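## Task

Lot numbers sit on shelf edges under each spot, and numbers can repeat. Place one cardboard box from lot 451 and one from lot 434 on the desk, fully on it with no overhang past its edge. Keep all remaining cardboard boxes on their original shelves. Skip a lot that is absent. Toppling or ending tilted fails the task.

## Robot and tools

ROBOT. A simulated Hello Robot Stretch 3: a two-wheeled base (0.33 m long, 0.34 m wide, rounded back) that pivots about the point midway between its drive wheels, 0.05 m behind the front edge. A lift rides a vertical mast, and a telescoping arm sticks out to the robot's RIGHT side, ending in a wrist (yaw, pitch, roll) and a two-finger gripper. There is one arm. The base cannot strafe, so to shift the gripper forward or back you drive the base. With the arm in and the wrist folded, a turn sweeps a 0.28 m radius; an unfolded level wrist reaches past that.

FRAMES. Base frame: origin on the floor between the drive wheels, x forward, y left, z up, metres. hand_pose is reported in it, at the point where closed fingertips meet. Odometry frame = the base frame where the scene began; base_odometry counts wheel turns only (slip looks like travel), heading in rad, left positive, -3.142 to 3.142. If turned_by_wheels and turned_by_imu disagree by more than 0.15 rad, believe the IMU. base_tilt is in degrees, forward and right positive, with a few degrees of fixed bias.

move. One action per call. Options:
- base: a dict holding exactly one key. translate_m: a relative straight drive in metres, forward positive, -3 to 3. rotate_rad: a relative spin in place in radians, left positive, -6.4 to 6.4. Both are offsets from where the base last reported itself.
- joints: a dict of absolute targets by name. lift_m 0 to 1.1; arm_m 0 to 0.52 (extension); wrist_yaw_rad -1.345 to 4.42 (0 along the arm, positive toward the front); wrist_pitch_rad -1.57 to 0.451 (0 level, negative tips fingers down); wrist_roll_rad -2.911 to 2.918; gripper_m -0.089 to 0.179 (larger is wider; actual fingertip gap is roughly 0.007 smaller when nearly shut, 0.025 smaller when wide); head_pan_rad -3.953 to 1.73 (0 forward, left positive, -1.57 looks along the arm); head_tilt_rad -1.53 to 0.419 (negative down). Any subset may be named.
- speeds: per-key top speed (m/s or rad/s), at most the max pace value. pace: "default" or "max" (translate 0.12/0.30, rotate 0.76/1.90, lift 0.11/0.15, arm 0.14/0.40). The base is capped at 0.10 m/s and 0.63 rad/s unless lift_m < 0.30, arm_m < 0.03 and wrist_yaw_rad > 2.54.
- contact_limits: effort percentage (1 to 100) that halts a motion, given only alongside that motion's own command. arm_m takes a number; lift_m takes {"down": n, "up": n} (extra push beyond free motion; below about 12 may trip in free air); translate_m and rotate_rad take a number checked against either wheel, and the base has no contact stop otherwise.
- servos: "reboot" alone, to re-enable servos that shut off.
- cameras: list from head_camera, nav_camera, wrist_camera, all; [] for none. blocking: true (default) waits until everything rests; false returns in about half a second while motion continues.
Unknown keys make a call invalid; out-of-range values get it refused, and a refusal or an uncommanded stop cancels the rest of that reply's move, wait and finished_scene calls. Each move is cut off after 14 s.

wait(seconds 0 to 10, cameras): commands nothing, returns state and images; ends early once running moves settle. stop(cameras): brakes all your running motions; braked ones read "stopped" and may still press on contacts. zoom_image(camera, region [x0,y0,x1,y1] pixels, at most 504x504): a closer look at that camera's latest image. finished_scene(scene number): ends the scene irreversibly; the layout must hold without the robot.

RESULTS. base_status and joint_status per motion: "done", "moving", "off_target" (rested away from target, maybe still pushing), "contact_stop" (arm or lift goes slack until commanded again; a wheel with a limit goes slack alone, which can swing the robot), "time_out", "torque_fault" (servo off, limp until reboot). on_its_own lists what happened uncommanded; "held at" there is a target, not a reading. motor_effort is percent, positive toward higher values, bracket = peak of last action; wrist pitch tops near 45, roll near 72. lidar_m: 12 distances from the base origin, 30-degree sectors starting straight ahead and going counter-clockwise (4th left, 7th behind, 10th right), seen only at 0.17 m height; "-" means nothing or closer than 0.15 m; body parts can mask sectors 5, 6, 9, 10. wrist_depth_mm and head_depth_mm: 7x7 median depths, top-left first; wrist range 45 to 1000, head 280 to 4000.

CAMERAS. head_camera and nav_camera move with head pan/tilt. head_camera images arrive rotated: turn a quarter clockwise to stand them up; nav_camera needs a quarter counterclockwise. wrist_camera rides the gripper. Calibration K and T_world_to_cam (base frame to camera) are supplied and may be slightly off.

GRIPPING. Close to a gripper_m below the object's width to hold (lower squeezes harder); open to at least 0.05 above its width to let go. Readings do not confirm a grasp; resend the value if the grip eases.

CAUTIONS. Before folding the wrist over the base (yaw to 3.0) or unfolding it, put lift_m in 0.32 to 0.95, pitch -0.4, roll near 0; once folded, lift may drop to 0.25. With yaw below -0.4, keep pitch at -0.5 or lower. Wrist and head have no contact stop and will fault after sustained pushing. Pushing against something rigid with the gripper above about 0.45 m, or driving while the gripper is snagged, can tip the robot; if base_tilt shows a lean, back off. Motions left unnamed may keep pushing toward old targets. Avoid dropping objects, releasing them while moving, slamming, hard impacts and heavy shoves; a loose object may occasionally be nudged by outside forces.

Each tool is called after "Call:" by a JSON object that holds its "method" and its "body".

## Session

Call:
{"method": "move", "body": {"joints": {"head_pan_rad": -1.2, "head_tilt_rad": -0.3}, "pace": "max", "cameras": ["nav_camera"]}}

Call:
{"method": "move", "body": {"joints": {"head_pan_rad": 1.2, "head_tilt_rad": -0.3}, "pace": "max", "cameras": ["nav_camera"]}}

Call:
{"method": "move", "body": {"joints": {"head_pan_rad": -2.9, "head_tilt_rad": -0.3}, "pace": "max", "cameras": ["nav_camera"]}}

Scene clock: 0.97 s.
move: done
base_odometry: x=+0.000 y=+0.000 heading=+0.000
turned_by_wheels: +0.000
turned_by_imu: +0.000
base_tilt: forward=-0.3 right=-1.2
lidar_m: 0.73 0.73 0.85 1.53 2.66 1.26 1.01 1.11 1.81 1.62 1.39 0.83
head_depth_mm: 1524 1822 1920 2021 2035 1918 1565 / 1486 1476 1543 1615 1711 1826 1555 / 1690 1853 1954 2035 1989 1825 1541 / 1704 1872 1974 2051 2145 1877 1545 / 1729 1893 1984 2086 2119 1886 1530 / 1698 1884 1980 1962 1942 1861 1517 / 1489 1522 1580 1642 1718 1767 1523
base_status: not commanded
joint_positions: lift_m=+0.374 arm_m=+0.001 wrist_yaw_rad=+3.009 wrist_pitch_rad=-0.462 wrist_roll_rad=+0.000 gripper_m=+0.037 head_pan_rad=-1.233 head_tilt_rad=-0.301
joint_status: all done
measured_speeds: all 0
motor_effort: left_wheel=-0.7(0.7) right_wheel=+0.3(1.1) lift_m=+22.9(23.8) arm_m=-4.4(5.1) wrist_yaw_rad=+0.2(1.1) wrist_pitch_rad=+1.9(2.0) wrist_roll_rad=+0.2(0.3) gripper_m=+0.6(0.8) head_pan_rad=+3.1(4.7) head_tilt_rad=-2.6(8.1)
hand_pose: x=+0.0076 y=+0.0712 z=+0.3774 quat_wxyz=(+0.207, +0.697, +0.116, +0.676) (m; base frame)
wrist_depth_mm: - 139 - - - 865 - / - 151 - - - 979 - / - 167 929 - - 940 - / 845 771 203 811 809 789 768 / 701 673 211 663 656 674 674 / 604 597 126 577 128 588 577 / 520 540 288 352 503 517 505
pictures: nav_camera (sideways)
camera_calibration:
nav_camera: T_world_to_cam=[[0.10593, -0.249907, 0.962458, -1.21027], [-0.938454, -0.345133, 0.0136727, 0.0380802], [0.328759, -0.904671, -0.271086, 0.30407], [0, 0, 0, 1]] pos_world=[0.0639749, -0.0142294, 1.24674]

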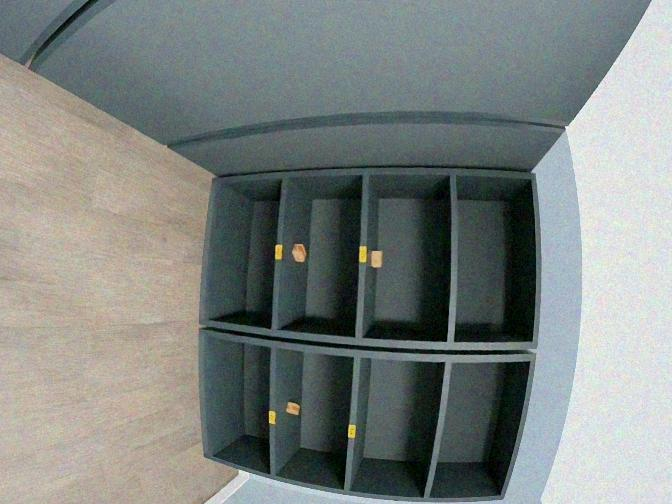

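Scene clock: 3.30 s.
move: done
base_odometry: x=+0.000 y=+0.000 heading=+0.000
turned_by_wheels: +0.000
turned_by_imu: +0.000
base_tilt: forward=-0.4 right=-1.2
lidar_m: 0.73 0.73 0.85 1.53 2.67 1.26 1.01 1.11 1.81 1.62 1.39 0.83
head_depth_mm: 755 773 792 815 841 859 891 / 843 862 886 916 948 978 1012 / 950 980 1013 1046 1085 1134 1190 / 1089 1130 1174 1220 1276 1332 1394 / 1272 1332 1392 1461 1535 1640 1527 / 2386 2494 2585 2680 2687 1900 1519 / 2318 2407 2482 2624 2689 1973 1511
base_status: not commanded
joint_positions: lift_m=+0.374 arm_m=+0.001 wrist_yaw_rad=+3.009 wrist_pitch_rad=-0.462 wrist_roll_rad=+0.000 gripper_m=+0.037 head_pan_rad=+1.208 head_tilt_rad=-0.301
joint_status: all done
measured_speeds: translate_m=+0.000 rotate_rad=+0.000 lift_m=+0.000 arm_m=+0.000 wrist_yaw_rad=+0.000 wrist_pitch_rad=+0.000 wrist_roll_rad=+0.000 head_pan_rad=-0.024 head_tilt_rad=+0.000
motor_effort: left_wheel=-0.4(1.0) right_wheel=+0.3(1.2) lift_m=+23.3(24.1) arm_m=-8.8(8.8) wrist_yaw_rad=+0.0(2.1) wrist_pitch_rad=+1.9(2.1) wrist_roll_rad=+0.1(0.3) gripper_m=+0.7(0.8) head_pan_rad=-3.2(5.0) head_tilt_rad=-1.8(6.2)
hand_pose: x=+0.0076 y=+0.0712 z=+0.3774 quat_wxyz=(+0.207, +0.697, +0.116, +0.676) (m; base frame)
wrist_depth_mm: - 139 - - - 857 - / - 150 - - - 990 - / - 167 912 - - 937 - / 840 769 204 811 787 794 761 / 695 677 211 664 662 675 667 / 600 602 126 573 129 577 579 / 527 536 288 353 500 512 505
pictures: nav_camera (sideways)
camera_calibration:
nav_camera: T_world_to_cam=[[0.0801079, 0.259319, 0.962464, -1.21014], [0.939924, -0.341109, 0.0136739, 0.0266434], [0.331851, 0.903548, -0.271066, 0.303978], [0, 0, 0, 1]] pos_world=[-0.0289767, 0.0482408, 1.24674]

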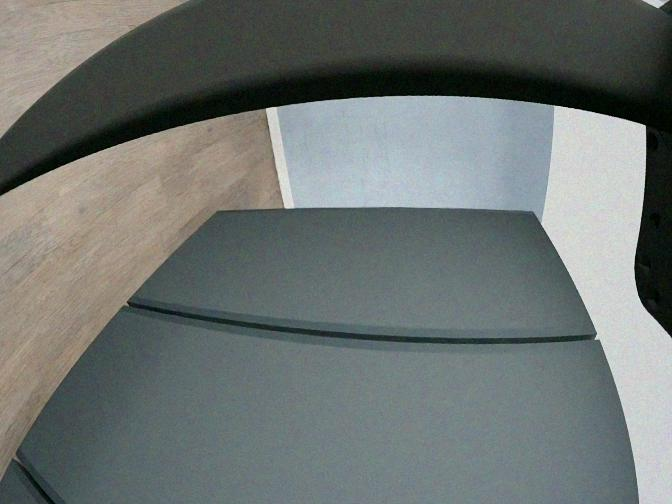

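Scene clock: 6.30 s.
move: done
base_odometry: x=+0.000 y=+0.000 heading=+0.000
turned_by_wheels: +0.000
turned_by_imu: +0.000
base_tilt: forward=-0.3 right=-1.1
lidar_m: 0.72 0.73 0.85 1.53 2.66 1.25 1.01 1.11 1.81 1.63 1.39 0.83
head_depth_mm: 1365 1433 1498 1573 1352 971 1504 / 1359 1421 1487 1573 1337 964 1501 / 1358 1423 1487 1561 1332 958 1552 / 1353 1420 1480 1550 1315 952 1480 / 1357 1414 1489 1565 1389 947 1528 / 1340 1410 1477 1555 1636 1712 1529 / 1335 1389 1455 1534 1616 1707 1511
base_status: not commanded
joint_positions: lift_m=+0.374 arm_m=+0.001 wrist_yaw_rad=+3.009 wrist_pitch_rad=-0.462 wrist_roll_rad=+0.000 gripper_m=+0.037 head_pan_rad=-2.908 head_tilt_rad=-0.301
joint_status: all done
measured_speeds: translate_m=+0.000 rotate_rad=+0.000 lift_m=+0.000 arm_m=+0.000 wrist_yaw_rad=+0.000 wrist_pitch_rad=+0.000 wrist_roll_rad=+0.000 head_pan_rad=+0.024 head_tilt_rad=+0.000
motor_effort: left_wheel=+0.1(0.8) right_wheel=+0.0(1.1) lift_m=+24.0(24.6) arm_m=-12.8(13.3) wrist_yaw_rad=-1.4(1.6) wrist_pitch_rad=+1.9(2.1) wrist_roll_rad=-0.1(0.3) gripper_m=+0.6(1.1) head_pan_rad=+3.2(6.4) head_tilt_rad=-0.7(5.5)
hand_pose: x=+0.0076 y=+0.0712 z=+0.3774 quat_wxyz=(+0.207, +0.697, +0.116, +0.676) (m; base frame)
wrist_depth_mm: - 139 - - - 853 - / - 151 - - - 970 - / - 167 896 - - 947 - / 841 763 203 815 809 792 778 / 687 670 211 661 658 673 665 / 603 595 126 573 128 578 573 / 524 539 287 354 499 513 508
pictures: nav_camera (sideways)
camera_calibration:
nav_camera: T_world_to_cam=[[-0.25959, -0.079261, 0.962461, -1.20807], [-0.245281, 0.969356, 0.0136729, 0.0338931], [-0.93405, -0.232524, -0.271077, 0.311672], [0, 0, 0, 1]] pos_world=[-0.0141724, -0.0561363, 1.24674]

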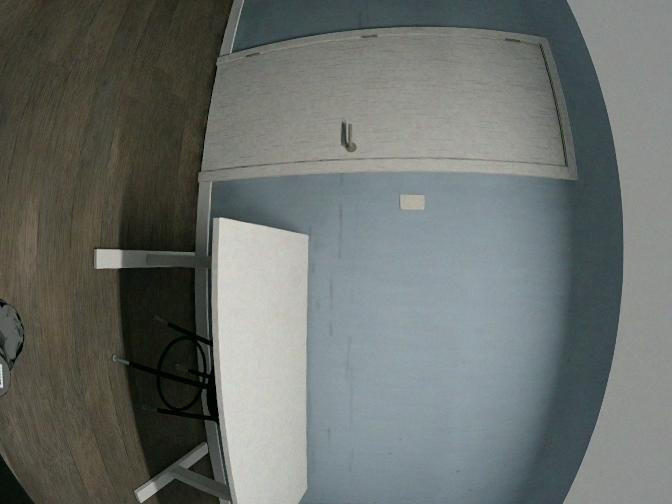

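Call:
{"method": "move", "body": {"joints": {"head_pan_rad": -1.55, "head_tilt_rad": -0.38}, "pace": "max", "cameras": ["head_camera"]}}

Call:
{"method": "zoom_image", "body": {"camera": "head_camera", "region": [340, 40, 620, 500]}}

Call:
{"method": "move", "body": {"joints": {"head_pan_rad": -1.1, "head_tilt_rad": -0.38}, "pace": "max", "cameras": ["head_camera"]}}

Call:
{"method": "zoom_image", "body": {"camera": "head_camera", "region": [340, 40, 620, 500]}}

Scene clock: 16.47 s.
move: done
base_odometry: x=+0.000 y=+0.000 heading=+0.000
turned_by_wheels: +0.000
turned_by_imu: +0.000
base_tilt: forward=-0.5 right=-1.1
lidar_m: 0.72 0.73 0.86 1.53 2.66 1.25 1.01 1.12 1.81 1.63 1.39 0.83
head_depth_mm: 1866 1967 1960 2058 2075 1850 1446 / 1865 1951 2069 2214 2269 1828 1440 / 1821 1915 2008 2181 2259 1832 1439 / 1741 1846 1744 2117 2124 1820 1431 / 1709 1623 1693 1994 2000 1813 1426 / 1713 1794 1888 2020 2085 1798 1420 / 1677 1790 1844 1989 2065 1791 1417
base_status: not commanded
joint_positions: lift_m=+0.374 arm_m=+0.001 wrist_yaw_rad=+3.009 wrist_pitch_rad=-0.462 wrist_roll_rad=+0.000 gripper_m=+0.037 head_pan_rad=-1.511 head_tilt_rad=-0.379
joint_status: all done
measured_speeds: translate_m=+0.000 rotate_rad=+0.000 lift_m=+0.000 arm_m=+0.000 wrist_yaw_rad=+0.000 wrist_pitch_rad=+0.000 wrist_roll_rad=+0.000 head_pan_rad=-0.024 head_tilt_rad=+0.000
motor_effort: left_wheel=-0.4(0.7) right_wheel=+0.5(0.8) lift_m=+24.6(25.3) arm_m=-12.3(13.3) wrist_yaw_rad=+1.6(1.6) wrist_pitch_rad=+1.9(2.0) wrist_roll_rad=+0.0(0.3) gripper_m=+0.6(0.9) head_pan_rad=-3.3(6.3) head_tilt_rad=-3.9(6.1)
hand_pose: x=+0.0076 y=+0.0712 z=+0.3774 quat_wxyz=(+0.207, +0.697, +0.116, +0.676) (m; base frame)
wrist_depth_mm: - 139 - - - 855 - / - 151 - - - 976 - / - 167 934 - - 937 - / 831 769 203 814 815 793 764 / 701 671 211 664 663 673 667 / 602 603 126 576 129 581 582 / 525 536 288 353 500 510 508
pictures: head_camera (sideways)
camera_calibration:
head_camera: T_world_to_cam=[[-0.0653267, 0.317006, -0.946171, 1.24721], [0.99786, 0.0235349, -0.0610103, 0.073009], [0.00292745, -0.948132, -0.317865, 0.369246], [0, 0, 0, 1]] pos_world=[0.00754224, -0.0469961, 1.3019]

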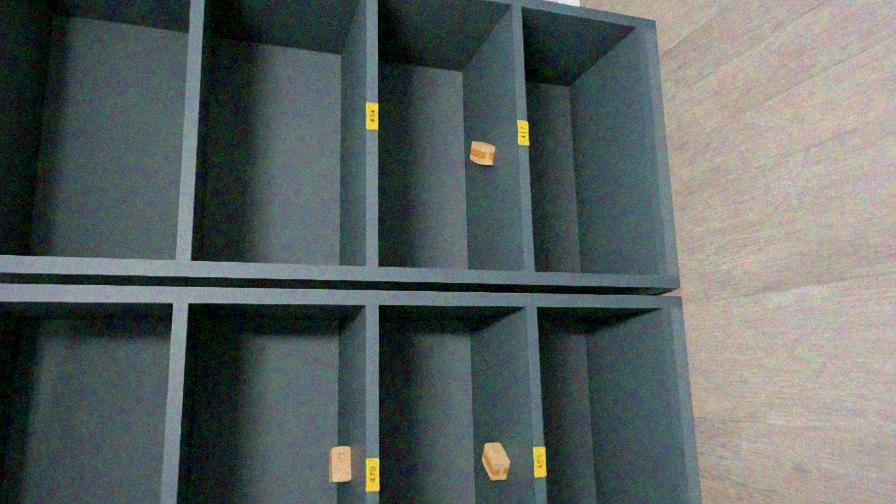

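Scaled by 1.096 from the camera's 896x504 image, which has a finer 1280x720 frame.

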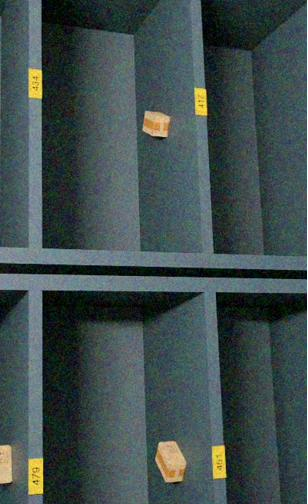

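Scene clock: 17.20 s.
move: done
base_odometry: x=+0.000 y=+0.000 heading=+0.000
turned_by_wheels: +0.000
turned_by_imu: +0.000
base_tilt: forward=-0.4 right=-1.3
lidar_m: 0.72 0.73 0.85 1.53 2.66 1.26 1.01 1.11 1.81 1.63 1.39 0.83
head_depth_mm: 1690 1758 1824 1610 1710 1758 1460 / 1716 1815 1902 2013 2162 1816 1430 / 1762 1850 1932 2075 2143 1820 1436 / 1813 1905 1998 2127 2227 1819 1431 / 1584 1626 1733 1877 2009 1810 1424 / 1373 1427 1500 1579 1670 1680 1418 / 1127 1168 1216 1264 1319 1379 1374
base_status: not commanded
joint_positions: lift_m=+0.374 arm_m=+0.001 wrist_yaw_rad=+3.009 wrist_pitch_rad=-0.462 wrist_roll_rad=+0.000 gripper_m=+0.037 head_pan_rad=-1.073 head_tilt_rad=-0.380
joint_status: all done
measured_speeds: all 0
motor_effort: left_wheel=-0.2(0.6) right_wheel=+0.5(1.4) lift_m=+24.6(25.4) arm_m=-12.5(13.1) wrist_yaw_rad=+0.2(1.4) wrist_pitch_rad=+2.0(2.0) wrist_roll_rad=+0.0(0.3) gripper_m=+0.1(0.8) head_pan_rad=-1.7(7.0) head_tilt_rad=-3.9(5.9)
hand_pose: x=+0.0076 y=+0.0712 z=+0.3774 quat_wxyz=(+0.207, +0.697, +0.116, +0.676) (m; base frame)
wrist_depth_mm: - 138 - - - 875 - / - 150 - - - 996 - / - 167 923 - - 955 - / 843 771 203 815 812 803 763 / 705 675 211 660 656 666 670 / 600 592 126 569 129 580 578 / 525 537 288 355 498 511 507
pictures: head_camera (sideways)
camera_calibration:
head_camera: T_world_to_cam=[[-0.193875, 0.260155, -0.945903, 1.24768], [0.893803, 0.444293, -0.0610008, 0.0735361], [0.404388, -0.857277, -0.318665, 0.367861], [0, 0, 0, 1]] pos_world=[0.0274086, -0.0419035, 1.30189]

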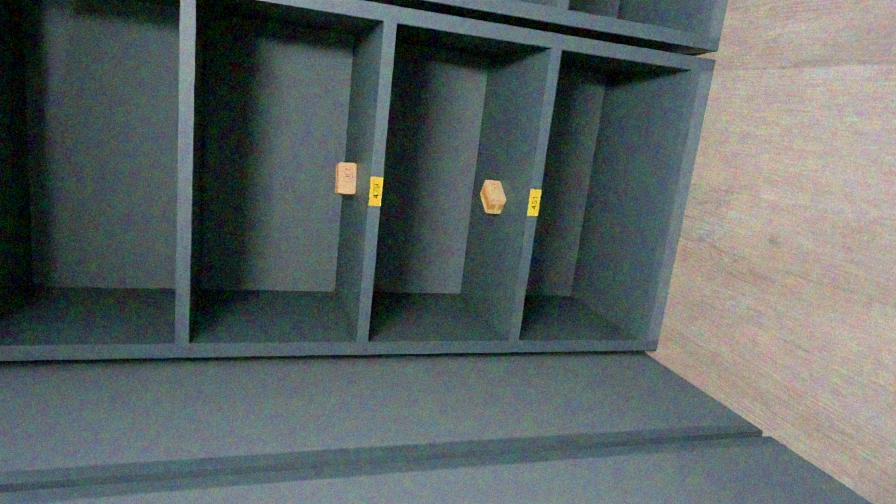

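Scaled by 1.096 from the camera's 896x504 image, which has a finer 1280x720 frame.

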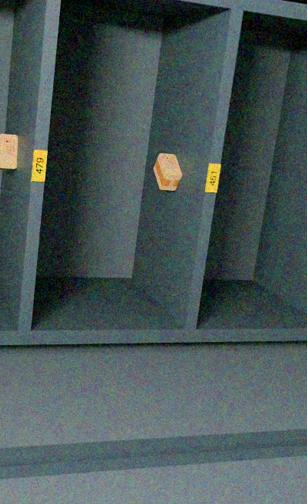

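Call:
{"method": "zoom_image", "body": {"camera": "head_camera", "region": [500, 180, 560, 230]}}

Scaled by 8.400 from the camera's 896x504 image, which has a finer 1280x720 frame.

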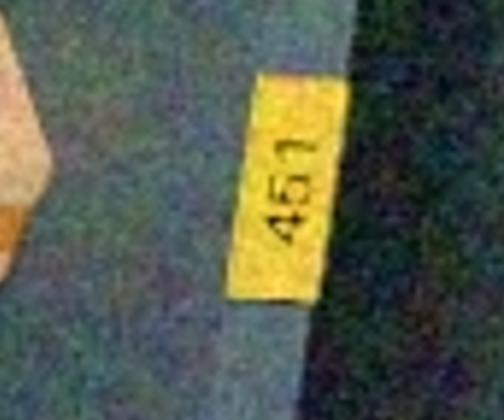

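Call:
{"method": "move", "body": {"base": {"rotate_rad": -1.132}, "joints": {"lift_m": 0.28, "head_pan_rad": -1.57, "head_tilt_rad": -0.6}, "pace": "max", "cameras": []}}

Call:
{"method": "move", "body": {"base": {"translate_m": 1.02}, "pace": "max", "cameras": []}}

Call:
{"method": "move", "body": {"base": {"rotate_rad": 1.373}, "joints": {"lift_m": 0.53, "gripper_m": 0.17}, "pace": "max", "cameras": []}}

Call:
{"method": "move", "body": {"joints": {"wrist_yaw_rad": 0}, "pace": "max", "cameras": []}}

Call:
{"method": "move", "body": {"joints": {"wrist_pitch_rad": -0.15}, "pace": "max", "cameras": ["wrist_camera","head_camera"]}}

Scene clock: 97.33 s.
move: done
base_odometry: x=+0.000 y=+0.000 heading=-1.132
turned_by_wheels: -1.132
turned_by_imu: -1.110
base_tilt: forward=-0.4 right=-1.1
lidar_m: 1.57 0.86 0.73 0.72 0.82 1.36 2.66 1.26 1.01 1.11 1.74 1.62
head_depth_mm: 1237 1351 1469 1123 1460 1486 1246 / 1268 1381 1487 1112 1732 1490 1234 / 1291 1410 1530 1097 1657 1467 1233 / 1320 1447 1606 1758 1782 1464 1226 / 1332 1462 1635 1835 1820 1449 1221 / 1356 1489 1669 1889 1796 1444 1213 / 1387 1531 1717 1926 1787 1437 1210
base_status: done
joint_positions: lift_m=+0.280 arm_m=+0.001 wrist_yaw_rad=+3.009 wrist_pitch_rad=-0.463 wrist_roll_rad=+0.000 gripper_m=+0.037 head_pan_rad=-1.573 head_tilt_rad=-0.605
joint_status: all done
measured_speeds: all 0
motor_effort: left_wheel=+5.7(14.6) right_wheel=-9.4(14.0) lift_m=+30.7(31.3) arm_m=-12.7(13.4) wrist_yaw_rad=-1.0(1.6) wrist_pitch_rad=+2.1(2.2) wrist_roll_rad=+0.0(0.3) gripper_m=+0.3(1.0) head_pan_rad=+3.4(4.6) head_tilt_rad=+3.1(7.9)
hand_pose: x=+0.0076 y=+0.0711 z=+0.2828 quat_wxyz=(+0.208, +0.697, +0.117, +0.676) (m; base frame)
wrist_depth_mm: - 139 - - - - - / - 151 161 - - - - / 845 167 210 779 769 761 762 / 672 626 204 660 652 651 645 / 565 559 211 536 533 550 544 / 489 297 126 284 129 473 470 / 262 267 247 258 399 414 411
pictures: none
No camera images: "cameras" was empty.

Scene clock: 102.10 s.
move: done
base_odometry: x=+0.434 y=-0.923 heading=-1.131
turned_by_wheels: +0.000
turned_by_imu: +0.000
base_tilt: forward=-0.4 right=-1.2
lidar_m: 0.95 0.60 0.51 0.51 0.57 0.95 3.62 1.64 1.77 1.47 0.74 0.74
head_depth_mm: 1402 1519 1680 1862 1882 1495 1246 / 1427 1554 1708 1920 1879 1487 1245 / 1461 1596 1780 1968 1870 1480 1232 / 1481 1635 1817 2044 1830 1471 1234 / 1545 1701 1869 2114 1825 1458 1219 / 1542 1667 1517 1699 1755 1459 1215 / 1189 1289 1466 1472 1640 1404 1207
base_status: done
joint_positions: lift_m=+0.280 arm_m=+0.001 wrist_yaw_rad=+3.009 wrist_pitch_rad=-0.463 wrist_roll_rad=+0.000 gripper_m=+0.037 head_pan_rad=-1.570 head_tilt_rad=-0.600
joint_status: not commanded
measured_speeds: all 0
motor_effort: left_wheel=+6.4(16.3) right_wheel=-0.4(10.5) lift_m=+23.6(30.9) arm_m=-10.7(12.9) wrist_yaw_rad=+0.0(2.1) wrist_pitch_rad=+2.1(2.3) wrist_roll_rad=-0.2(0.3) gripper_m=+0.5(1.0) head_pan_rad=+3.0(4.3) head_tilt_rad=+2.9(4.5)
hand_pose: x=+0.0076 y=+0.0711 z=+0.2828 quat_wxyz=(+0.208, +0.697, +0.117, +0.676) (m; base frame)
wrist_depth_mm: - 138 - - - 484 459 / - 151 162 - - 524 - / - 166 176 - - 581 - / 680 624 202 637 630 627 621 / 568 564 212 535 539 547 545 / 489 297 126 286 129 474 472 / 263 267 247 259 401 415 415
pictures: none
No camera images: "cameras" was empty.

Scene clock: 104.90 s.
move: done
base_odometry: x=+0.434 y=-0.923 heading=+0.241
turned_by_wheels: +1.373
turned_by_imu: +1.350
base_tilt: forward=-0.2 right=-1.3
lidar_m: 0.51 0.53 0.72 2.04 1.81 1.64 1.76 1.47 0.74 1.08 0.71 0.52
head_depth_mm: 881 970 931 966 1033 951 1123 / 882 969 914 1211 1109 967 1173 / 882 967 902 1206 1095 960 1165 / 879 968 831 1212 1053 1275 1159 / 881 966 870 1210 1053 1274 1156 / 885 967 862 1211 1078 1264 1150 / 882 972 849 1185 1067 1216 1155
base_status: done
joint_positions: lift_m=+0.530 arm_m=+0.001 wrist_yaw_rad=+3.009 wrist_pitch_rad=-0.463 wrist_roll_rad=+0.000 gripper_m=+0.170 head_pan_rad=-1.570 head_tilt_rad=-0.599
joint_status: all done
measured_speeds: all 0
motor_effort: left_wheel=-4.7(14.8) right_wheel=+7.8(12.7) lift_m=+25.7(33.6) arm_m=-13.6(13.6) wrist_yaw_rad=+0.5(1.7) wrist_pitch_rad=+2.2(2.3) wrist_roll_rad=+0.2(0.3) gripper_m=+0.8(83.1) head_pan_rad=+3.4(4.0) head_tilt_rad=+2.3(4.1)
hand_pose: x=+0.0076 y=+0.0710 z=+0.5326 quat_wxyz=(+0.208, +0.697, +0.117, +0.676) (m; base frame)
wrist_depth_mm: - 138 - - - - - / - 150 - - - - - / - 167 - - - - - / - - 204 - - - - / 920 200 224 892 888 847 - / 123 140 251 768 756 738 - / 116 669 308 670 676 657 106
pictures: none
No camera images: "cameras" was empty.

Scene clock: 106.73 s.
move: done
base_odometry: x=+0.434 y=-0.923 heading=+0.241
turned_by_wheels: +0.000
turned_by_imu: +0.000
base_tilt: forward=-0.2 right=-1.2
lidar_m: 0.51 0.53 0.72 2.04 1.82 1.64 1.76 1.47 0.74 1.08 0.71 0.52
head_depth_mm: 882 970 928 967 1039 950 1118 / 881 970 914 1211 1106 964 1167 / 881 971 906 1207 1101 960 1165 / 880 969 826 1205 1053 1271 1156 / 881 968 867 1208 1048 1269 1149 / 883 968 862 1210 1071 1263 1163 / 880 971 846 1189 1067 1216 1156
base_status: not commanded
joint_positions: lift_m=+0.530 arm_m=+0.001 wrist_yaw_rad=+0.003 wrist_pitch_rad=-0.463 wrist_roll_rad=+0.000 gripper_m=+0.170 head_pan_rad=-1.570 head_tilt_rad=-0.599
joint_status: all done
measured_speeds: all 0
motor_effort: left_wheel=-4.7(5.0) right_wheel=+7.3(8.9) lift_m=+23.4(25.2) arm_m=-12.3(13.1) wrist_yaw_rad=-2.9(7.9) wrist_pitch_rad=+2.1(2.3) wrist_roll_rad=+0.1(0.3) gripper_m=+0.2(1.0) head_pan_rad=+2.9(3.7) head_tilt_rad=+1.6(2.9)
hand_pose: x=-0.0208 y=-0.3640 z=+0.5326 quat_wxyz=(+0.689, +0.164, -0.688, -0.162) (m; base frame)
wrist_depth_mm: - - - - - - - / - - - - - - - / - - - - - - - / - - - - - 880 - / - 143 - - - - - / - 124 - - - - - / 116 671 685 671 661 657 106
pictures: none
No camera images: "cameras" was empty.

Scene clock: 107.63 s.
move: done
base_odometry: x=+0.434 y=-0.923 heading=+0.241
turned_by_wheels: +0.000
turned_by_imu: +0.000
base_tilt: forward=-0.3 right=-1.1
lidar_m: 0.51 0.53 0.72 2.03 1.82 1.64 1.76 1.47 0.74 1.08 0.71 0.52
head_depth_mm: 881 969 934 966 1030 954 1121 / 881 968 916 1205 1107 968 1168 / 883 968 902 1213 1101 962 1163 / 880 971 825 1212 1051 1276 1157 / 882 971 866 1209 1050 1277 1152 / 882 967 861 1207 1072 1267 1161 / 881 969 849 1193 1068 1213 1155
base_status: not commanded
joint_positions: lift_m=+0.530 arm_m=+0.001 wrist_yaw_rad=+0.003 wrist_pitch_rad=-0.173 wrist_roll_rad=+0.000 gripper_m=+0.170 head_pan_rad=-1.570 head_tilt_rad=-0.599
joint_status: all done
measured_speeds: all 0
motor_effort: left_wheel=-5.0(5.0) right_wheel=+7.6(8.4) lift_m=+24.8(25.1) arm_m=-12.1(12.9) wrist_yaw_rad=-3.9(4.4) wrist_pitch_rad=+3.8(4.2) wrist_roll_rad=-0.2(0.3) gripper_m=+0.8(1.1) head_pan_rad=+2.7(3.6) head_tilt_rad=+1.4(2.2)
hand_pose: x=-0.0207 y=-0.3938 z=+0.6009 quat_wxyz=(+0.705, +0.062, -0.704, -0.060) (m; base frame)
wrist_depth_mm: - 775 - - - - - / - 810 - - - - - / - - - 571 - - - / - - - - - - - / - 146 - - - 139 - / - 124 - - - 134 - / - - - - - - 106
pictures: head_camera (sideways), wrist_camera
camera_calibration:
head_camera: T_world_to_cam=[[-0.0467667, 0.519584, -0.853138, 1.1258], [0.997503, -0.0209515, -0.0674404, 0.0813039], [-0.0529155, -0.854162, -0.517307, 0.629148], [0, 0, 0, 1]] pos_world=[0.00484073, -0.0458507, 1.29141]
wrist_camera: T_world_to_cam=[[-0.998855, -0.0451764, -0.0157242, -0.0223195], [-0.00190708, 0.366067, -0.930586, 0.735819], [0.0477966, -0.929491, -0.365735, 0.0209076], [0, 0, 0, 1]] pos_world=[-0.02189, -0.250934, 0.692039]

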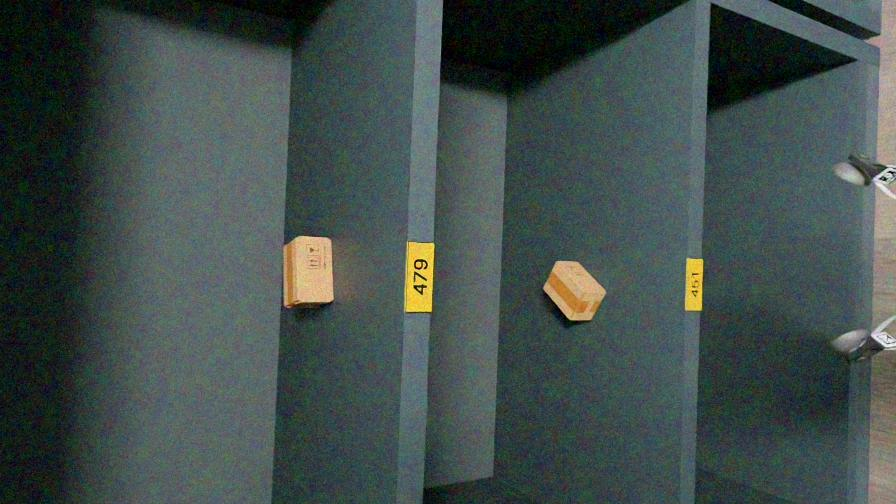

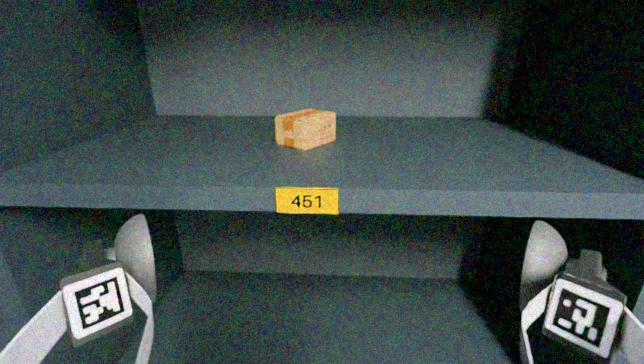

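Call:
{"method": "zoom_image", "body": {"camera": "wrist_camera", "region": [255, 95, 355, 165]}}

Call:
{"method": "zoom_image", "body": {"camera": "head_camera", "region": [520, 230, 620, 340]}}

Scaled by 5.040.

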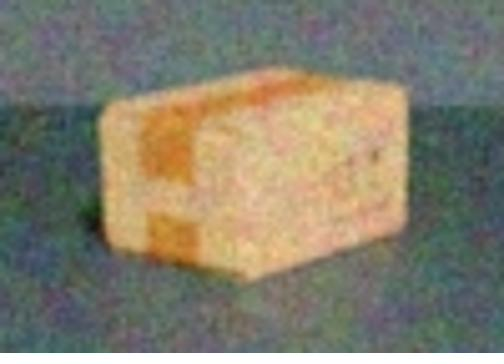

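Scaled by 4.582 from the camera's 896x504 image, which has a finer 1280x720 frame.

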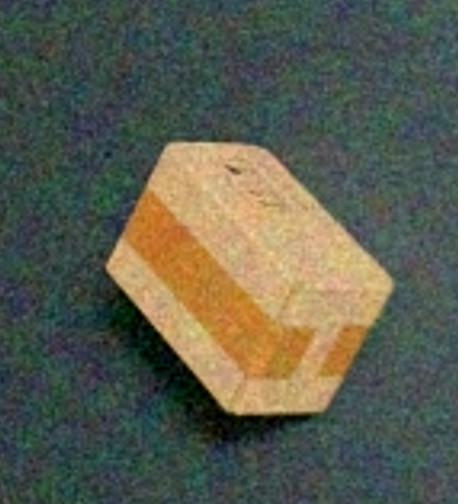

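Call:
{"method": "move", "body": {"base": {"translate_m": 0.146}, "joints": {"wrist_yaw_rad": -0.38, "lift_m": 0.503}, "cameras": []}}

Call:
{"method": "move", "body": {"joints": {"arm_m": 0.29}, "cameras": ["wrist_camera"]}}

Scene clock: 181.27 s.
move: done
base_odometry: x=+0.575 y=-0.888 heading=+0.241
turned_by_wheels: +0.000
turned_by_imu: +0.000
base_tilt: forward=-0.3 right=-1.0
lidar_m: 0.36 0.38 0.52 1.45 2.20 1.76 1.90 0.88 0.83 1.08 0.51 0.37
head_depth_mm: 882 966 924 1206 1112 970 1175 / 884 968 909 1207 1106 958 1171 / 881 968 832 1202 1061 957 1164 / 882 969 886 1204 1082 1282 1162 / 886 971 874 1212 1082 1267 1163 / 886 971 857 1190 1070 1197 1152 / 816 835 790 819 896 934 1099
base_status: done
joint_positions: lift_m=+0.503 arm_m=+0.001 wrist_yaw_rad=-0.377 wrist_pitch_rad=-0.172 wrist_roll_rad=+0.000 gripper_m=+0.170 head_pan_rad=-1.570 head_tilt_rad=-0.599
joint_status: all done
measured_speeds: all 0
motor_effort: left_wheel=+5.7(7.7) right_wheel=+4.6(13.3) lift_m=+28.6(28.6) arm_m=-10.5(12.0) wrist_yaw_rad=-3.0(6.0) wrist_pitch_rad=+3.5(3.8) wrist_roll_rad=+0.1(0.3) gripper_m=+0.4(1.0) head_pan_rad=+2.7(3.4) head_tilt_rad=-1.0(1.8)
hand_pose: x=-0.1129 y=-0.3764 z=+0.5742 quat_wxyz=(+0.681, -0.072, -0.703, -0.192) (m; base frame)
wrist_depth_mm: - - - - 854 - - / - - - - 891 - 526 / - - 549 - - - 549 / - - - - - - - / - 143 - - - - - / - 124 - - 938 - - / - - - - - 721 106
pictures: none
No camera images: "cameras" was empty.

Scene clock: 184.63 s.
move: done
base_odometry: x=+0.575 y=-0.888 heading=+0.241
turned_by_wheels: +0.000
turned_by_imu: +0.000
base_tilt: forward=-0.4 right=-1.2
lidar_m: 0.36 0.38 0.52 1.45 2.19 1.76 1.90 0.88 0.83 1.08 0.51 0.37
head_depth_mm: 882 966 925 1206 1108 969 1176 / 883 967 908 1210 1100 960 1172 / 883 970 832 1214 1059 899 596 / 882 967 885 1217 1085 861 1124 / 880 969 871 1211 1075 1270 1163 / 880 971 860 1193 1071 1196 1163 / 818 836 793 819 895 935 1093
base_status: not commanded
joint_positions: lift_m=+0.503 arm_m=+0.290 wrist_yaw_rad=-0.377 wrist_pitch_rad=-0.172 wrist_roll_rad=+0.000 gripper_m=+0.170 head_pan_rad=-1.570 head_tilt_rad=-0.599
joint_status: all done
measured_speeds: all 0
motor_effort: left_wheel=+5.7(6.3) right_wheel=+5.0(5.9) lift_m=+28.0(31.2) arm_m=+13.1(15.2) wrist_yaw_rad=-2.3(4.8) wrist_pitch_rad=+3.5(3.7) wrist_roll_rad=-0.2(0.3) gripper_m=+0.9(1.0) head_pan_rad=+2.1(3.2) head_tilt_rad=-1.9(2.6)
hand_pose: x=-0.1129 y=-0.6658 z=+0.5742 quat_wxyz=(+0.681, -0.072, -0.703, -0.192) (m; base frame)
wrist_depth_mm: - - - - - 609 - / - - - - - 645 - / - - 312 - - - - / 331 330 284 307 306 327 305 / 258 258 257 256 255 256 254 / 122 141 202 201 201 193 200 / 116 160 166 165 165 177 106
pictures: wrist_camera
camera_calibration:
wrist_camera: T_world_to_cam=[[-0.944247, 0.328864, -0.0157023, 0.127998], [0.133723, 0.339496, -0.931054, 0.808368], [-0.300859, -0.881244, -0.364545, -0.245255], [0, 0, 0, 1]] pos_world=[-0.0610232, -0.532661, 0.665237]

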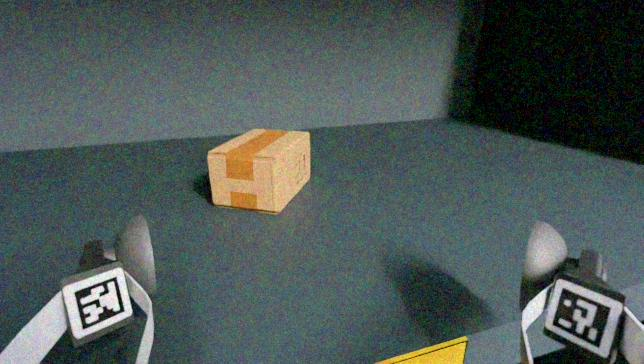

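Call:
{"method": "move", "body": {"base": {"translate_m": 0.021}, "joints": {"lift_m": 0.495}, "cameras": []}}

Call:
{"method": "move", "body": {"joints": {"arm_m": 0.4}, "contact_limits": {"arm_m": 28}, "cameras": ["wrist_camera"]}}

Scene clock: 203.60 s.
move: done
base_odometry: x=+0.596 y=-0.883 heading=+0.241
turned_by_wheels: +0.000
turned_by_imu: +0.000
base_tilt: forward=-0.3 right=-1.2
lidar_m: 0.34 0.35 0.49 1.37 2.73 1.78 1.92 0.89 0.85 1.03 0.48 0.35
head_depth_mm: 879 965 925 1212 1112 968 1173 / 885 969 850 1210 1105 960 1165 / 883 970 835 1214 1063 907 603 / 880 971 884 1212 1087 894 672 / 883 970 871 1209 1081 1264 1157 / 879 971 857 1131 1060 1113 1145 / 759 774 743 762 832 934 1041
base_status: done
joint_positions: lift_m=+0.495 arm_m=+0.290 wrist_yaw_rad=-0.377 wrist_pitch_rad=-0.172 wrist_roll_rad=+0.000 gripper_m=+0.170 head_pan_rad=-1.570 head_tilt_rad=-0.599
joint_status: all done
measured_speeds: all 0
motor_effort: left_wheel=+6.5(10.1) right_wheel=+4.6(8.9) lift_m=+28.0(28.1) arm_m=+7.7(9.1) wrist_yaw_rad=-3.2(4.0) wrist_pitch_rad=+3.5(3.6) wrist_roll_rad=+0.0(0.3) gripper_m=+0.7(1.0) head_pan_rad=+2.1(2.5) head_tilt_rad=-4.7(4.7)
hand_pose: x=-0.1129 y=-0.6658 z=+0.5662 quat_wxyz=(+0.681, -0.072, -0.703, -0.192) (m; base frame)
wrist_depth_mm: - - - - - 619 - / - - - - - 641 - / - - 285 318 - - - / 313 311 290 296 307 308 308 / 243 229 242 241 241 239 239 / 122 141 190 189 188 180 196 / 146 151 162 155 161 171 106
pictures: none
No camera images: "cameras" was empty.

Scene clock: 205.67 s.
move: done
base_odometry: x=+0.596 y=-0.883 heading=+0.241
turned_by_wheels: +0.000
turned_by_imu: +0.000
base_tilt: forward=-0.3 right=-1.1
lidar_m: 0.34 0.35 0.49 1.37 2.73 1.78 1.92 0.89 0.84 1.03 0.48 0.35
head_depth_mm: 881 966 928 1209 1112 969 1175 / 880 970 850 1209 1108 962 1172 / 889 965 834 1205 1063 716 588 / 883 973 886 1211 1084 742 1161 / 885 968 871 1214 1081 1275 1160 / 886 970 859 1130 1054 1112 1149 / 760 774 744 762 834 936 1035
base_status: not commanded
joint_positions: lift_m=+0.495 arm_m=+0.400 wrist_yaw_rad=-0.377 wrist_pitch_rad=-0.172 wrist_roll_rad=+0.000 gripper_m=+0.170 head_pan_rad=-1.570 head_tilt_rad=-0.599
joint_status: all done
measured_speeds: all 0
motor_effort: left_wheel=+6.4(6.8) right_wheel=+4.5(5.7) lift_m=+29.8(31.3) arm_m=+13.3(14.6) wrist_yaw_rad=-3.0(3.8) wrist_pitch_rad=+3.6(3.6) wrist_roll_rad=-0.1(0.3) gripper_m=+0.8(1.2) head_pan_rad=+1.9(2.6) head_tilt_rad=-5.1(5.1)
contact_limits: arm_m 28 (drawing in: default 31, maximum 55; extending or still: default 40, maximum 69)
hand_pose: x=-0.1129 y=-0.7758 z=+0.5662 quat_wxyz=(+0.681, -0.072, -0.703, -0.192) (m; base frame)
wrist_depth_mm: 340 - - - - - - / - - - - - 551 - / - - - - - - - / 311 307 289 195 306 306 305 / 241 229 228 187 239 239 238 / 123 141 189 188 188 179 187 / 145 150 160 155 160 154 106
pictures: wrist_camera
camera_calibration:
wrist_camera: T_world_to_cam=[[-0.944243, 0.328875, -0.0157326, 0.164074], [0.133754, 0.339485, -0.931053, 0.838259], [-0.300859, -0.881244, -0.364545, -0.345109], [0, 0, 0, 1]] pos_world=[-0.0610232, -0.642661, 0.657237]

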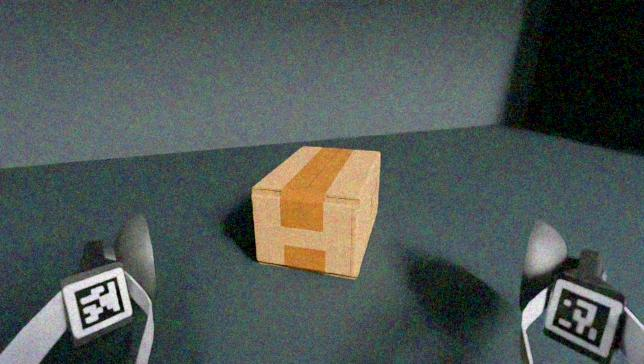

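Call:
{"method": "move", "body": {"base": {"translate_m": -0.015}, "cameras": []}}

Call:
{"method": "move", "body": {"joints": {"arm_m": 0.465}, "contact_limits": {"arm_m": 28}, "cameras": ["wrist_camera"]}}

Scene clock: 215.67 s.
move: done
base_odometry: x=+0.581 y=-0.887 heading=+0.241
turned_by_wheels: +0.000
turned_by_imu: +0.000
base_tilt: forward=-0.3 right=-1.2
lidar_m: 0.36 0.37 0.51 1.42 2.72 1.77 1.91 0.88 0.84 1.08 0.50 0.37
head_depth_mm: 880 968 927 1209 1117 969 1174 / 879 964 908 1211 1104 960 1171 / 884 969 836 1211 1061 717 589 / 884 969 884 1205 1083 742 1161 / 882 969 869 1214 1079 1269 1165 / 882 967 855 1191 1067 1169 1157 / 803 816 781 806 877 936 1081
base_status: done
joint_positions: lift_m=+0.495 arm_m=+0.400 wrist_yaw_rad=-0.377 wrist_pitch_rad=-0.172 wrist_roll_rad=+0.000 gripper_m=+0.170 head_pan_rad=-1.570 head_tilt_rad=-0.600
joint_status: not commanded
measured_speeds: all 0
motor_effort: left_wheel=-6.1(8.9) right_wheel=-5.5(10.8) lift_m=+25.7(27.6) arm_m=+13.1(13.5) wrist_yaw_rad=-4.3(4.3) wrist_pitch_rad=+3.7(3.7) wrist_roll_rad=-0.1(0.3) gripper_m=+0.8(0.9) head_pan_rad=+1.9(2.1) head_tilt_rad=-4.6(5.8)
contact_limits: arm_m 28 (drawing in: default 31, maximum 55; extending or still: default 40, maximum 69)
hand_pose: x=-0.1130 y=-0.7758 z=+0.5662 quat_wxyz=(+0.681, -0.072, -0.703, -0.192) (m; base frame)
wrist_depth_mm: 339 - - - - 516 - / - - - - - 546 - / - - - - - - - / 311 310 210 210 307 306 306 / 243 228 197 182 239 238 237 / 123 141 188 184 188 179 187 / 145 150 161 155 160 154 106
pictures: none
No camera images: "cameras" was empty.

Scene clock: 217.30 s.
move: done
base_odometry: x=+0.581 y=-0.887 heading=+0.241
turned_by_wheels: +0.000
turned_by_imu: +0.000
base_tilt: forward=-0.3 right=-1.2
lidar_m: 0.35 0.37 0.51 1.43 2.71 1.77 1.91 0.89 0.84 1.08 0.50 0.37
head_depth_mm: 881 965 923 1210 1113 973 1170 / 882 968 907 1214 1107 963 1163 / 881 973 833 1212 1064 777 587 / 882 970 883 1215 1055 1277 1156 / 886 968 871 1208 1079 1271 1160 / 884 968 856 1188 1066 1169 1160 / 804 817 779 799 879 938 1079
base_status: not commanded
joint_positions: lift_m=+0.495 arm_m=+0.465 wrist_yaw_rad=-0.377 wrist_pitch_rad=-0.172 wrist_roll_rad=+0.000 gripper_m=+0.170 head_pan_rad=-1.570 head_tilt_rad=-0.600
joint_status: all done
measured_speeds: all 0
motor_effort: left_wheel=-6.0(6.6) right_wheel=-4.9(5.7) lift_m=+24.7(26.8) arm_m=+13.0(15.2) wrist_yaw_rad=-2.5(3.8) wrist_pitch_rad=+3.5(3.6) wrist_roll_rad=-0.1(0.3) gripper_m=+0.3(1.1) head_pan_rad=+1.9(2.7) head_tilt_rad=-5.4(5.8)
contact_limits: arm_m 28 (drawing in: default 31, maximum 55; extending or still: default 40, maximum 69)
hand_pose: x=-0.1130 y=-0.8408 z=+0.5662 quat_wxyz=(+0.681, -0.072, -0.703, -0.192) (m; base frame)
wrist_depth_mm: 294 312 334 - - - 462 / 307 328 - - - - 486 / 321 335 - - - - - / 323 308 307 180 306 304 305 / 240 229 240 140 216 238 238 / 122 141 174 121 180 179 186 / 145 150 149 127 149 153 106
pictures: wrist_camera
camera_calibration:
wrist_camera: T_world_to_cam=[[-0.944243, 0.328875, -0.0157326, 0.185451], [0.133754, 0.339485, -0.931053, 0.860325], [-0.300859, -0.881244, -0.364545, -0.402389], [0, 0, 0, 1]] pos_world=[-0.0610232, -0.707661, 0.657237]

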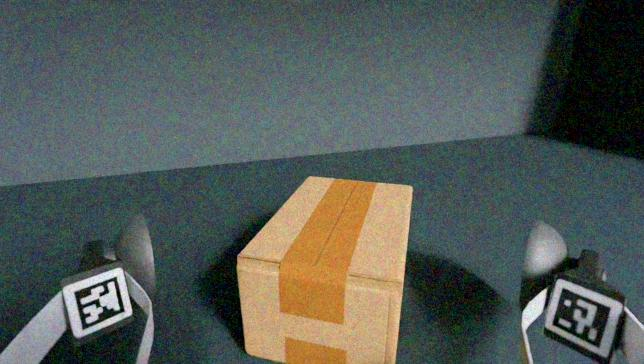

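Call:
{"method": "move", "body": {"joints": {"lift_m": 0.488}, "cameras": []}}

Call:
{"method": "move", "body": {"joints": {"gripper_m": 0.03}, "cameras": []}}

Call:
{"method": "move", "body": {"joints": {"lift_m": 0.56}, "cameras": ["wrist_camera"]}}

Scene clock: 225.60 s.
move: done
base_odometry: x=+0.581 y=-0.887 heading=+0.241
turned_by_wheels: +0.000
turned_by_imu: +0.000
base_tilt: forward=-0.2 right=-1.3
lidar_m: 0.35 0.37 0.51 1.42 2.72 1.76 1.91 0.88 0.83 1.08 0.50 0.37
head_depth_mm: 881 971 924 1204 1110 969 1177 / 882 969 907 1208 1103 962 1165 / 881 968 833 1213 1060 790 594 / 882 969 882 1216 1060 1272 1159 / 882 970 871 1203 1077 1271 1156 / 881 967 860 1194 1066 1173 1164 / 802 818 780 799 878 939 1080
base_status: not commanded
joint_positions: lift_m=+0.488 arm_m=+0.465 wrist_yaw_rad=-0.377 wrist_pitch_rad=-0.172 wrist_roll_rad=+0.000 gripper_m=+0.170 head_pan_rad=-1.570 head_tilt_rad=-0.600
joint_status: all done
measured_speeds: all 0
motor_effort: left_wheel=-6.3(6.4) right_wheel=-5.4(6.1) lift_m=+23.3(25.1) arm_m=+5.2(6.8) wrist_yaw_rad=-3.5(4.1) wrist_pitch_rad=+3.5(3.7) wrist_roll_rad=-0.1(0.2) gripper_m=+0.9(0.9) head_pan_rad=+1.1(1.9) head_tilt_rad=-5.1(5.3)
contact_limits: arm_m 28 (drawing in: default 31, maximum 55; extending or still: default 40, maximum 69)
hand_pose: x=-0.1130 y=-0.8408 z=+0.5592 quat_wxyz=(+0.681, -0.072, -0.703, -0.192) (m; base frame)
wrist_depth_mm: 297 313 335 - - - 464 / 308 327 - - - - 488 / 319 335 - - - - - / 313 291 289 163 268 288 287 / 228 226 203 127 213 224 224 / 117 141 163 119 169 169 176 / 137 141 140 128 140 145 106
pictures: none
No camera images: "cameras" was empty.

Scene clock: 227.53 s.
move: done
base_odometry: x=+0.581 y=-0.887 heading=+0.241
turned_by_wheels: +0.000
turned_by_imu: +0.000
base_tilt: forward=-0.4 right=-1.3
lidar_m: 0.36 0.37 0.51 1.43 2.71 1.77 1.91 0.89 0.83 1.08 0.50 0.37
head_depth_mm: 883 971 924 1205 1110 968 1177 / 883 969 904 1202 1104 961 1165 / 881 969 836 1204 1059 793 594 / 881 962 886 1207 1086 1269 1160 / 883 967 871 1209 1075 1275 1164 / 884 973 860 1193 1068 1173 1165 / 797 818 781 803 879 937 1080
base_status: not commanded
joint_positions: lift_m=+0.488 arm_m=+0.465 wrist_yaw_rad=-0.377 wrist_pitch_rad=-0.172 wrist_roll_rad=+0.000 gripper_m=+0.031 head_pan_rad=-1.570 head_tilt_rad=-0.600
joint_status: all done
measured_speeds: all 0
motor_effort: left_wheel=-6.1(6.8) right_wheel=-4.8(5.7) lift_m=+22.9(24.1) arm_m=+0.9(5.2) wrist_yaw_rad=-2.8(4.5) wrist_pitch_rad=+3.5(3.7) wrist_roll_rad=+0.0(0.3) gripper_m=-14.6(86.4) head_pan_rad=+1.6(1.9) head_tilt_rad=-4.6(5.7)
contact_limits: arm_m 28 (drawing in: default 31, maximum 55; extending or still: default 40, maximum 69)
hand_pose: x=-0.1130 y=-0.8408 z=+0.5592 quat_wxyz=(+0.681, -0.072, -0.703, -0.192) (m; base frame)
wrist_depth_mm: 295 316 331 - - - 463 / 308 329 - - - - 483 / 319 334 - - - - - / 316 292 290 163 189 287 287 / 227 227 155 127 146 224 223 / 178 178 130 127 124 169 176 / 146 136 142 136 136 140 145
pictures: none
No camera images: "cameras" was empty.

Scene clock: 229.03 s.
move: done
base_odometry: x=+0.581 y=-0.887 heading=+0.241
turned_by_wheels: +0.000
turned_by_imu: +0.000
base_tilt: forward=-0.2 right=-1.1
lidar_m: 0.35 0.37 0.51 1.42 2.71 1.77 1.91 0.89 0.84 1.08 0.50 0.37
head_depth_mm: 881 971 925 1205 1110 973 1174 / 880 968 904 1210 1106 963 1158 / 881 968 834 1208 987 645 1135 / 881 967 881 1207 835 1277 1158 / 879 969 871 1207 1079 1269 1160 / 884 972 856 1185 1069 1167 1163 / 801 815 782 802 878 934 1079
base_status: not commanded
joint_positions: lift_m=+0.560 arm_m=+0.465 wrist_yaw_rad=-0.377 wrist_pitch_rad=-0.175 wrist_roll_rad=+0.000 gripper_m=+0.031 head_pan_rad=-1.570 head_tilt_rad=-0.600
joint_status: all done
measured_speeds: all 0
motor_effort: left_wheel=-5.9(6.7) right_wheel=-5.6(5.7) lift_m=+32.1(34.4) arm_m=-1.9(2.2) wrist_yaw_rad=-3.2(4.3) wrist_pitch_rad=+4.2(4.3) wrist_roll_rad=+0.1(0.3) gripper_m=-14.0(14.7) head_pan_rad=+0.7(1.9) head_tilt_rad=-3.7(5.2)
contact_limits: arm_m 28 (drawing in: default 31, maximum 55; extending or still: default 40, maximum 69)
hand_pose: x=-0.1129 y=-0.8406 z=+0.6304 quat_wxyz=(+0.681, -0.071, -0.703, -0.193) (m; base frame)
wrist_depth_mm: 295 315 333 - - - 466 / 307 329 - - - - 486 / 321 334 - - - - - / 333 - - 167 180 - - / 331 331 135 128 143 - - / 289 287 130 127 124 284 284 / 237 103 227 138 220 219 236
pictures: wrist_camera
camera_calibration:
wrist_camera: T_world_to_cam=[[-0.944172, 0.329073, -0.0158291, 0.186588], [0.134942, 0.342448, -0.929796, 0.921751], [-0.30055, -0.880023, -0.367736, -0.375685], [0, 0, 0, 1]] pos_world=[-0.0611243, -0.707665, 0.721841]

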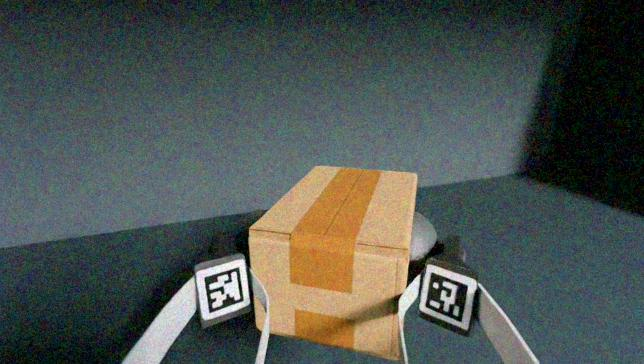

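Call:
{"method": "move", "body": {"joints": {"arm_m": 0.0}, "speeds": {"arm_m": 0.25}, "cameras": []}}

Call:
{"method": "move", "body": {"base": {"translate_m": -0.25}, "joints": {"wrist_yaw_rad": 0, "lift_m": 0.75}, "cameras": []}}

Call:
{"method": "move", "body": {"base": {"rotate_rad": 2.0}, "cameras": ["wrist_camera"]}}

Call:
{"method": "move", "body": {"base": {"translate_m": 1.3}, "joints": {"head_pan_rad": 0, "head_tilt_rad": -0.3}, "cameras": ["nav_camera"]}}

Scene clock: 279.63 s.
move: done
base_odometry: x=+0.581 y=-0.887 heading=+0.241
turned_by_wheels: +0.000
turned_by_imu: +0.000
base_tilt: forward=-0.4 right=-1.1
lidar_m: 0.35 0.37 0.51 1.43 2.72 1.76 1.91 0.89 0.83 1.08 0.50 0.37
head_depth_mm: 882 971 924 1203 1108 975 1174 / 880 967 906 1210 1104 964 1163 / 881 970 834 1209 1099 961 628 / 882 970 883 1215 1087 1275 1156 / 886 969 870 1218 1081 1274 1160 / 882 970 858 1187 1070 1169 1165 / 799 818 778 802 876 941 1084
base_status: not commanded
joint_positions: lift_m=+0.560 arm_m=+0.001 wrist_yaw_rad=-0.377 wrist_pitch_rad=-0.175 wrist_roll_rad=+0.000 gripper_m=+0.031 head_pan_rad=-1.570 head_tilt_rad=-0.600
joint_status: all done
measured_speeds: all 0
motor_effort: left_wheel=-6.1(6.5) right_wheel=-4.9(5.9) lift_m=+30.3(31.9) arm_m=-12.9(15.1) wrist_yaw_rad=-1.8(4.5) wrist_pitch_rad=+4.2(4.3) wrist_roll_rad=+0.1(0.3) gripper_m=-13.5(14.6) head_pan_rad=+0.8(1.4) head_tilt_rad=-3.7(4.9)
hand_pose: x=-0.1129 y=-0.3762 z=+0.6303 quat_wxyz=(+0.681, -0.071, -0.703, -0.193) (m; base frame)
wrist_depth_mm: - - - - - - 501 / - - - - 887 - - / - - - - - - 560 / - - - 166 179 569 - / - - 135 128 143 609 - / - - 130 127 124 652 - / - - - 135 - 120 -
pictures: none
No camera images: "cameras" was empty.

Scene clock: 283.27 s.
move: done
base_odometry: x=+0.339 y=-0.947 heading=+0.241
turned_by_wheels: +0.000
turned_by_imu: +0.000
base_tilt: forward=-0.3 right=-1.2
lidar_m: 0.60 0.63 0.86 2.43 2.12 1.56 1.66 1.38 0.70 1.08 0.83 0.63
head_depth_mm: 856 865 802 731 830 910 1147 / 876 967 911 1014 1066 964 1154 / 881 969 900 1202 1089 930 1158 / 883 970 885 1213 1086 530 348 / 883 966 826 1208 1080 946 1156 / 882 966 846 1215 1074 1266 1148 / 882 970 848 1207 1067 1256 1163
base_status: done
joint_positions: lift_m=+0.750 arm_m=+0.001 wrist_yaw_rad=-0.003 wrist_pitch_rad=-0.175 wrist_roll_rad=+0.000 gripper_m=+0.031 head_pan_rad=-1.570 head_tilt_rad=-0.600
joint_status: all done
measured_speeds: all 0
motor_effort: left_wheel=-3.4(12.7) right_wheel=-8.5(10.8) lift_m=+30.2(34.4) arm_m=-8.4(13.3) wrist_yaw_rad=+1.1(5.9) wrist_pitch_rad=+4.3(4.3) wrist_roll_rad=-0.1(0.4) gripper_m=-14.1(14.6) head_pan_rad=+0.2(1.2) head_tilt_rad=-3.7(4.5)
hand_pose: x=-0.0222 y=-0.3937 z=+0.8203 quat_wxyz=(+0.705, +0.061, -0.704, -0.063) (m; base frame)
wrist_depth_mm: - - - - - - - / - 806 - - - - - / - 853 - - - - - / - - - 167 197 - 399 / - - 135 128 143 - 415 / - - 130 127 124 539 - / - - 143 135 130 120 -
pictures: none
No camera images: "cameras" was empty.

Scene clock: 287.53 s.
move: done
base_odometry: x=+0.339 y=-0.947 heading=+2.241
turned_by_wheels: +2.000
turned_by_imu: +1.967
base_tilt: forward=-0.3 right=-1.2
lidar_m: 1.76 1.57 1.66 1.38 0.70 0.83 0.86 0.65 0.60 0.61 0.78 1.70
head_depth_mm: 467 506 553 607 678 763 876 / 486 528 577 640 716 816 940 / 507 552 607 678 762 837 962 / 526 577 640 719 816 530 348 / 552 608 675 762 870 1008 1176 / 578 638 715 815 940 1108 1221 / 606 672 760 870 1015 1222 1214
base_status: done
joint_positions: lift_m=+0.750 arm_m=+0.001 wrist_yaw_rad=-0.003 wrist_pitch_rad=-0.175 wrist_roll_rad=+0.000 gripper_m=+0.031 head_pan_rad=-1.570 head_tilt_rad=-0.600
joint_status: not commanded
measured_speeds: all 0
motor_effort: left_wheel=-8.8(12.8) right_wheel=+9.7(12.8) lift_m=+26.7(31.2) arm_m=-12.4(13.3) wrist_yaw_rad=+3.0(3.2) wrist_pitch_rad=+4.2(4.3) wrist_roll_rad=+0.0(0.6) gripper_m=-13.5(14.5) head_pan_rad=-0.3(1.1) head_tilt_rad=-3.3(4.2)
hand_pose: x=-0.0221 y=-0.3937 z=+0.8203 quat_wxyz=(+0.705, +0.061, -0.704, -0.063) (m; base frame)
wrist_depth_mm: 579 - - - - - - / 612 - - - - - - / - - - - - - - / - - - 166 180 - - / - - 135 128 143 - - / - - 130 127 124 - - / - 94 - 135 - 109 -
pictures: wrist_camera
camera_calibration:
wrist_camera: T_world_to_cam=[[-0.9991, -0.0393416, -0.0158491, -0.017988], [0.000242947, 0.368361, -0.929683, 0.940202], [0.0424134, -0.92885, -0.36802, 0.103356], [0, 0, 0, 1]] pos_world=[-0.0225839, -0.251039, 0.911841]

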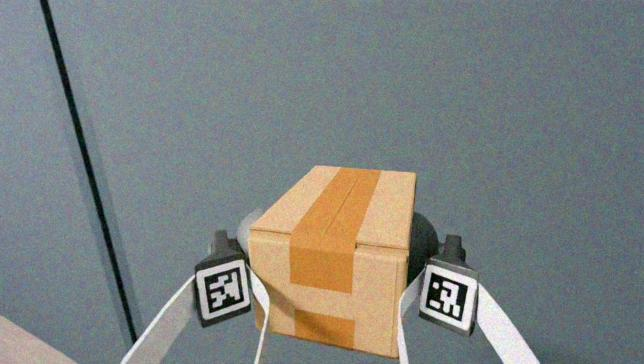

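Scene clock: 301.67 s.
move: done
base_odometry: x=-0.469 y=+0.072 heading=+2.241
turned_by_wheels: +0.000
turned_by_imu: +0.000
base_tilt: forward=-0.3 right=-1.2
lidar_m: 1.24 0.56 0.78 0.73 1.47 1.81 1.80 1.21 1.13 1.14 1.46 2.46
head_depth_mm: 2071 2146 2237 2321 2433 2042 1563 / 2139 2223 2322 2447 2507 2013 1555 / 2242 2315 2431 2529 2601 2003 1544 / 2334 2446 2521 2660 2453 1911 1541 / 2024 2124 2247 2352 1296 947 1482 / 1698 1756 1847 1928 1291 900 739 / 1467 1521 1575 1629 1280 891 689
base_status: done
joint_positions: lift_m=+0.750 arm_m=+0.001 wrist_yaw_rad=-0.003 wrist_pitch_rad=-0.175 wrist_roll_rad=+0.000 gripper_m=+0.031 head_pan_rad=+0.000 head_tilt_rad=-0.300
joint_status: all done
measured_speeds: all 0
motor_effort: left_wheel=+4.1(9.2) right_wheel=+4.9(14.0) lift_m=+25.4(27.2) arm_m=-5.4(12.9) wrist_yaw_rad=+2.5(3.4) wrist_pitch_rad=+4.3(4.3) wrist_roll_rad=+0.1(0.3) gripper_m=-13.9(14.7) head_pan_rad=-2.7(4.7) head_tilt_rad=-2.9(8.9)
hand_pose: x=-0.0221 y=-0.3937 z=+0.8203 quat_wxyz=(+0.705, +0.061, -0.704, -0.063) (m; base frame)
wrist_depth_mm: - - - 888 - - - / - - - - - - - / - - - - - - - / - - - 180 180 - - / - - 144 128 143 - - / - - 130 127 124 - - / - - - 137 - 121 -
pictures: nav_camera (sideways)
camera_calibration:
nav_camera: T_world_to_cam=[[0.270199, 0.0170566, 0.962653, -1.21162], [0.0143322, -0.999804, 0.0136921, 0.0322167], [0.962698, 0.0100974, -0.27039, 0.299271], [0, 0, 0, 1]] pos_world=[0.0388093, 0.0498547, 1.24685]

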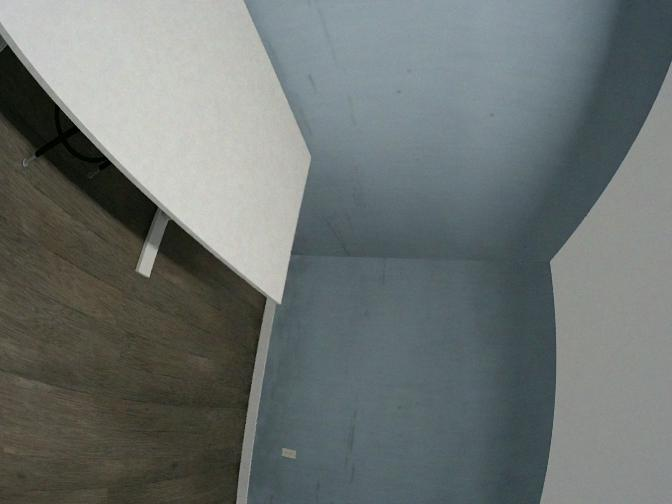

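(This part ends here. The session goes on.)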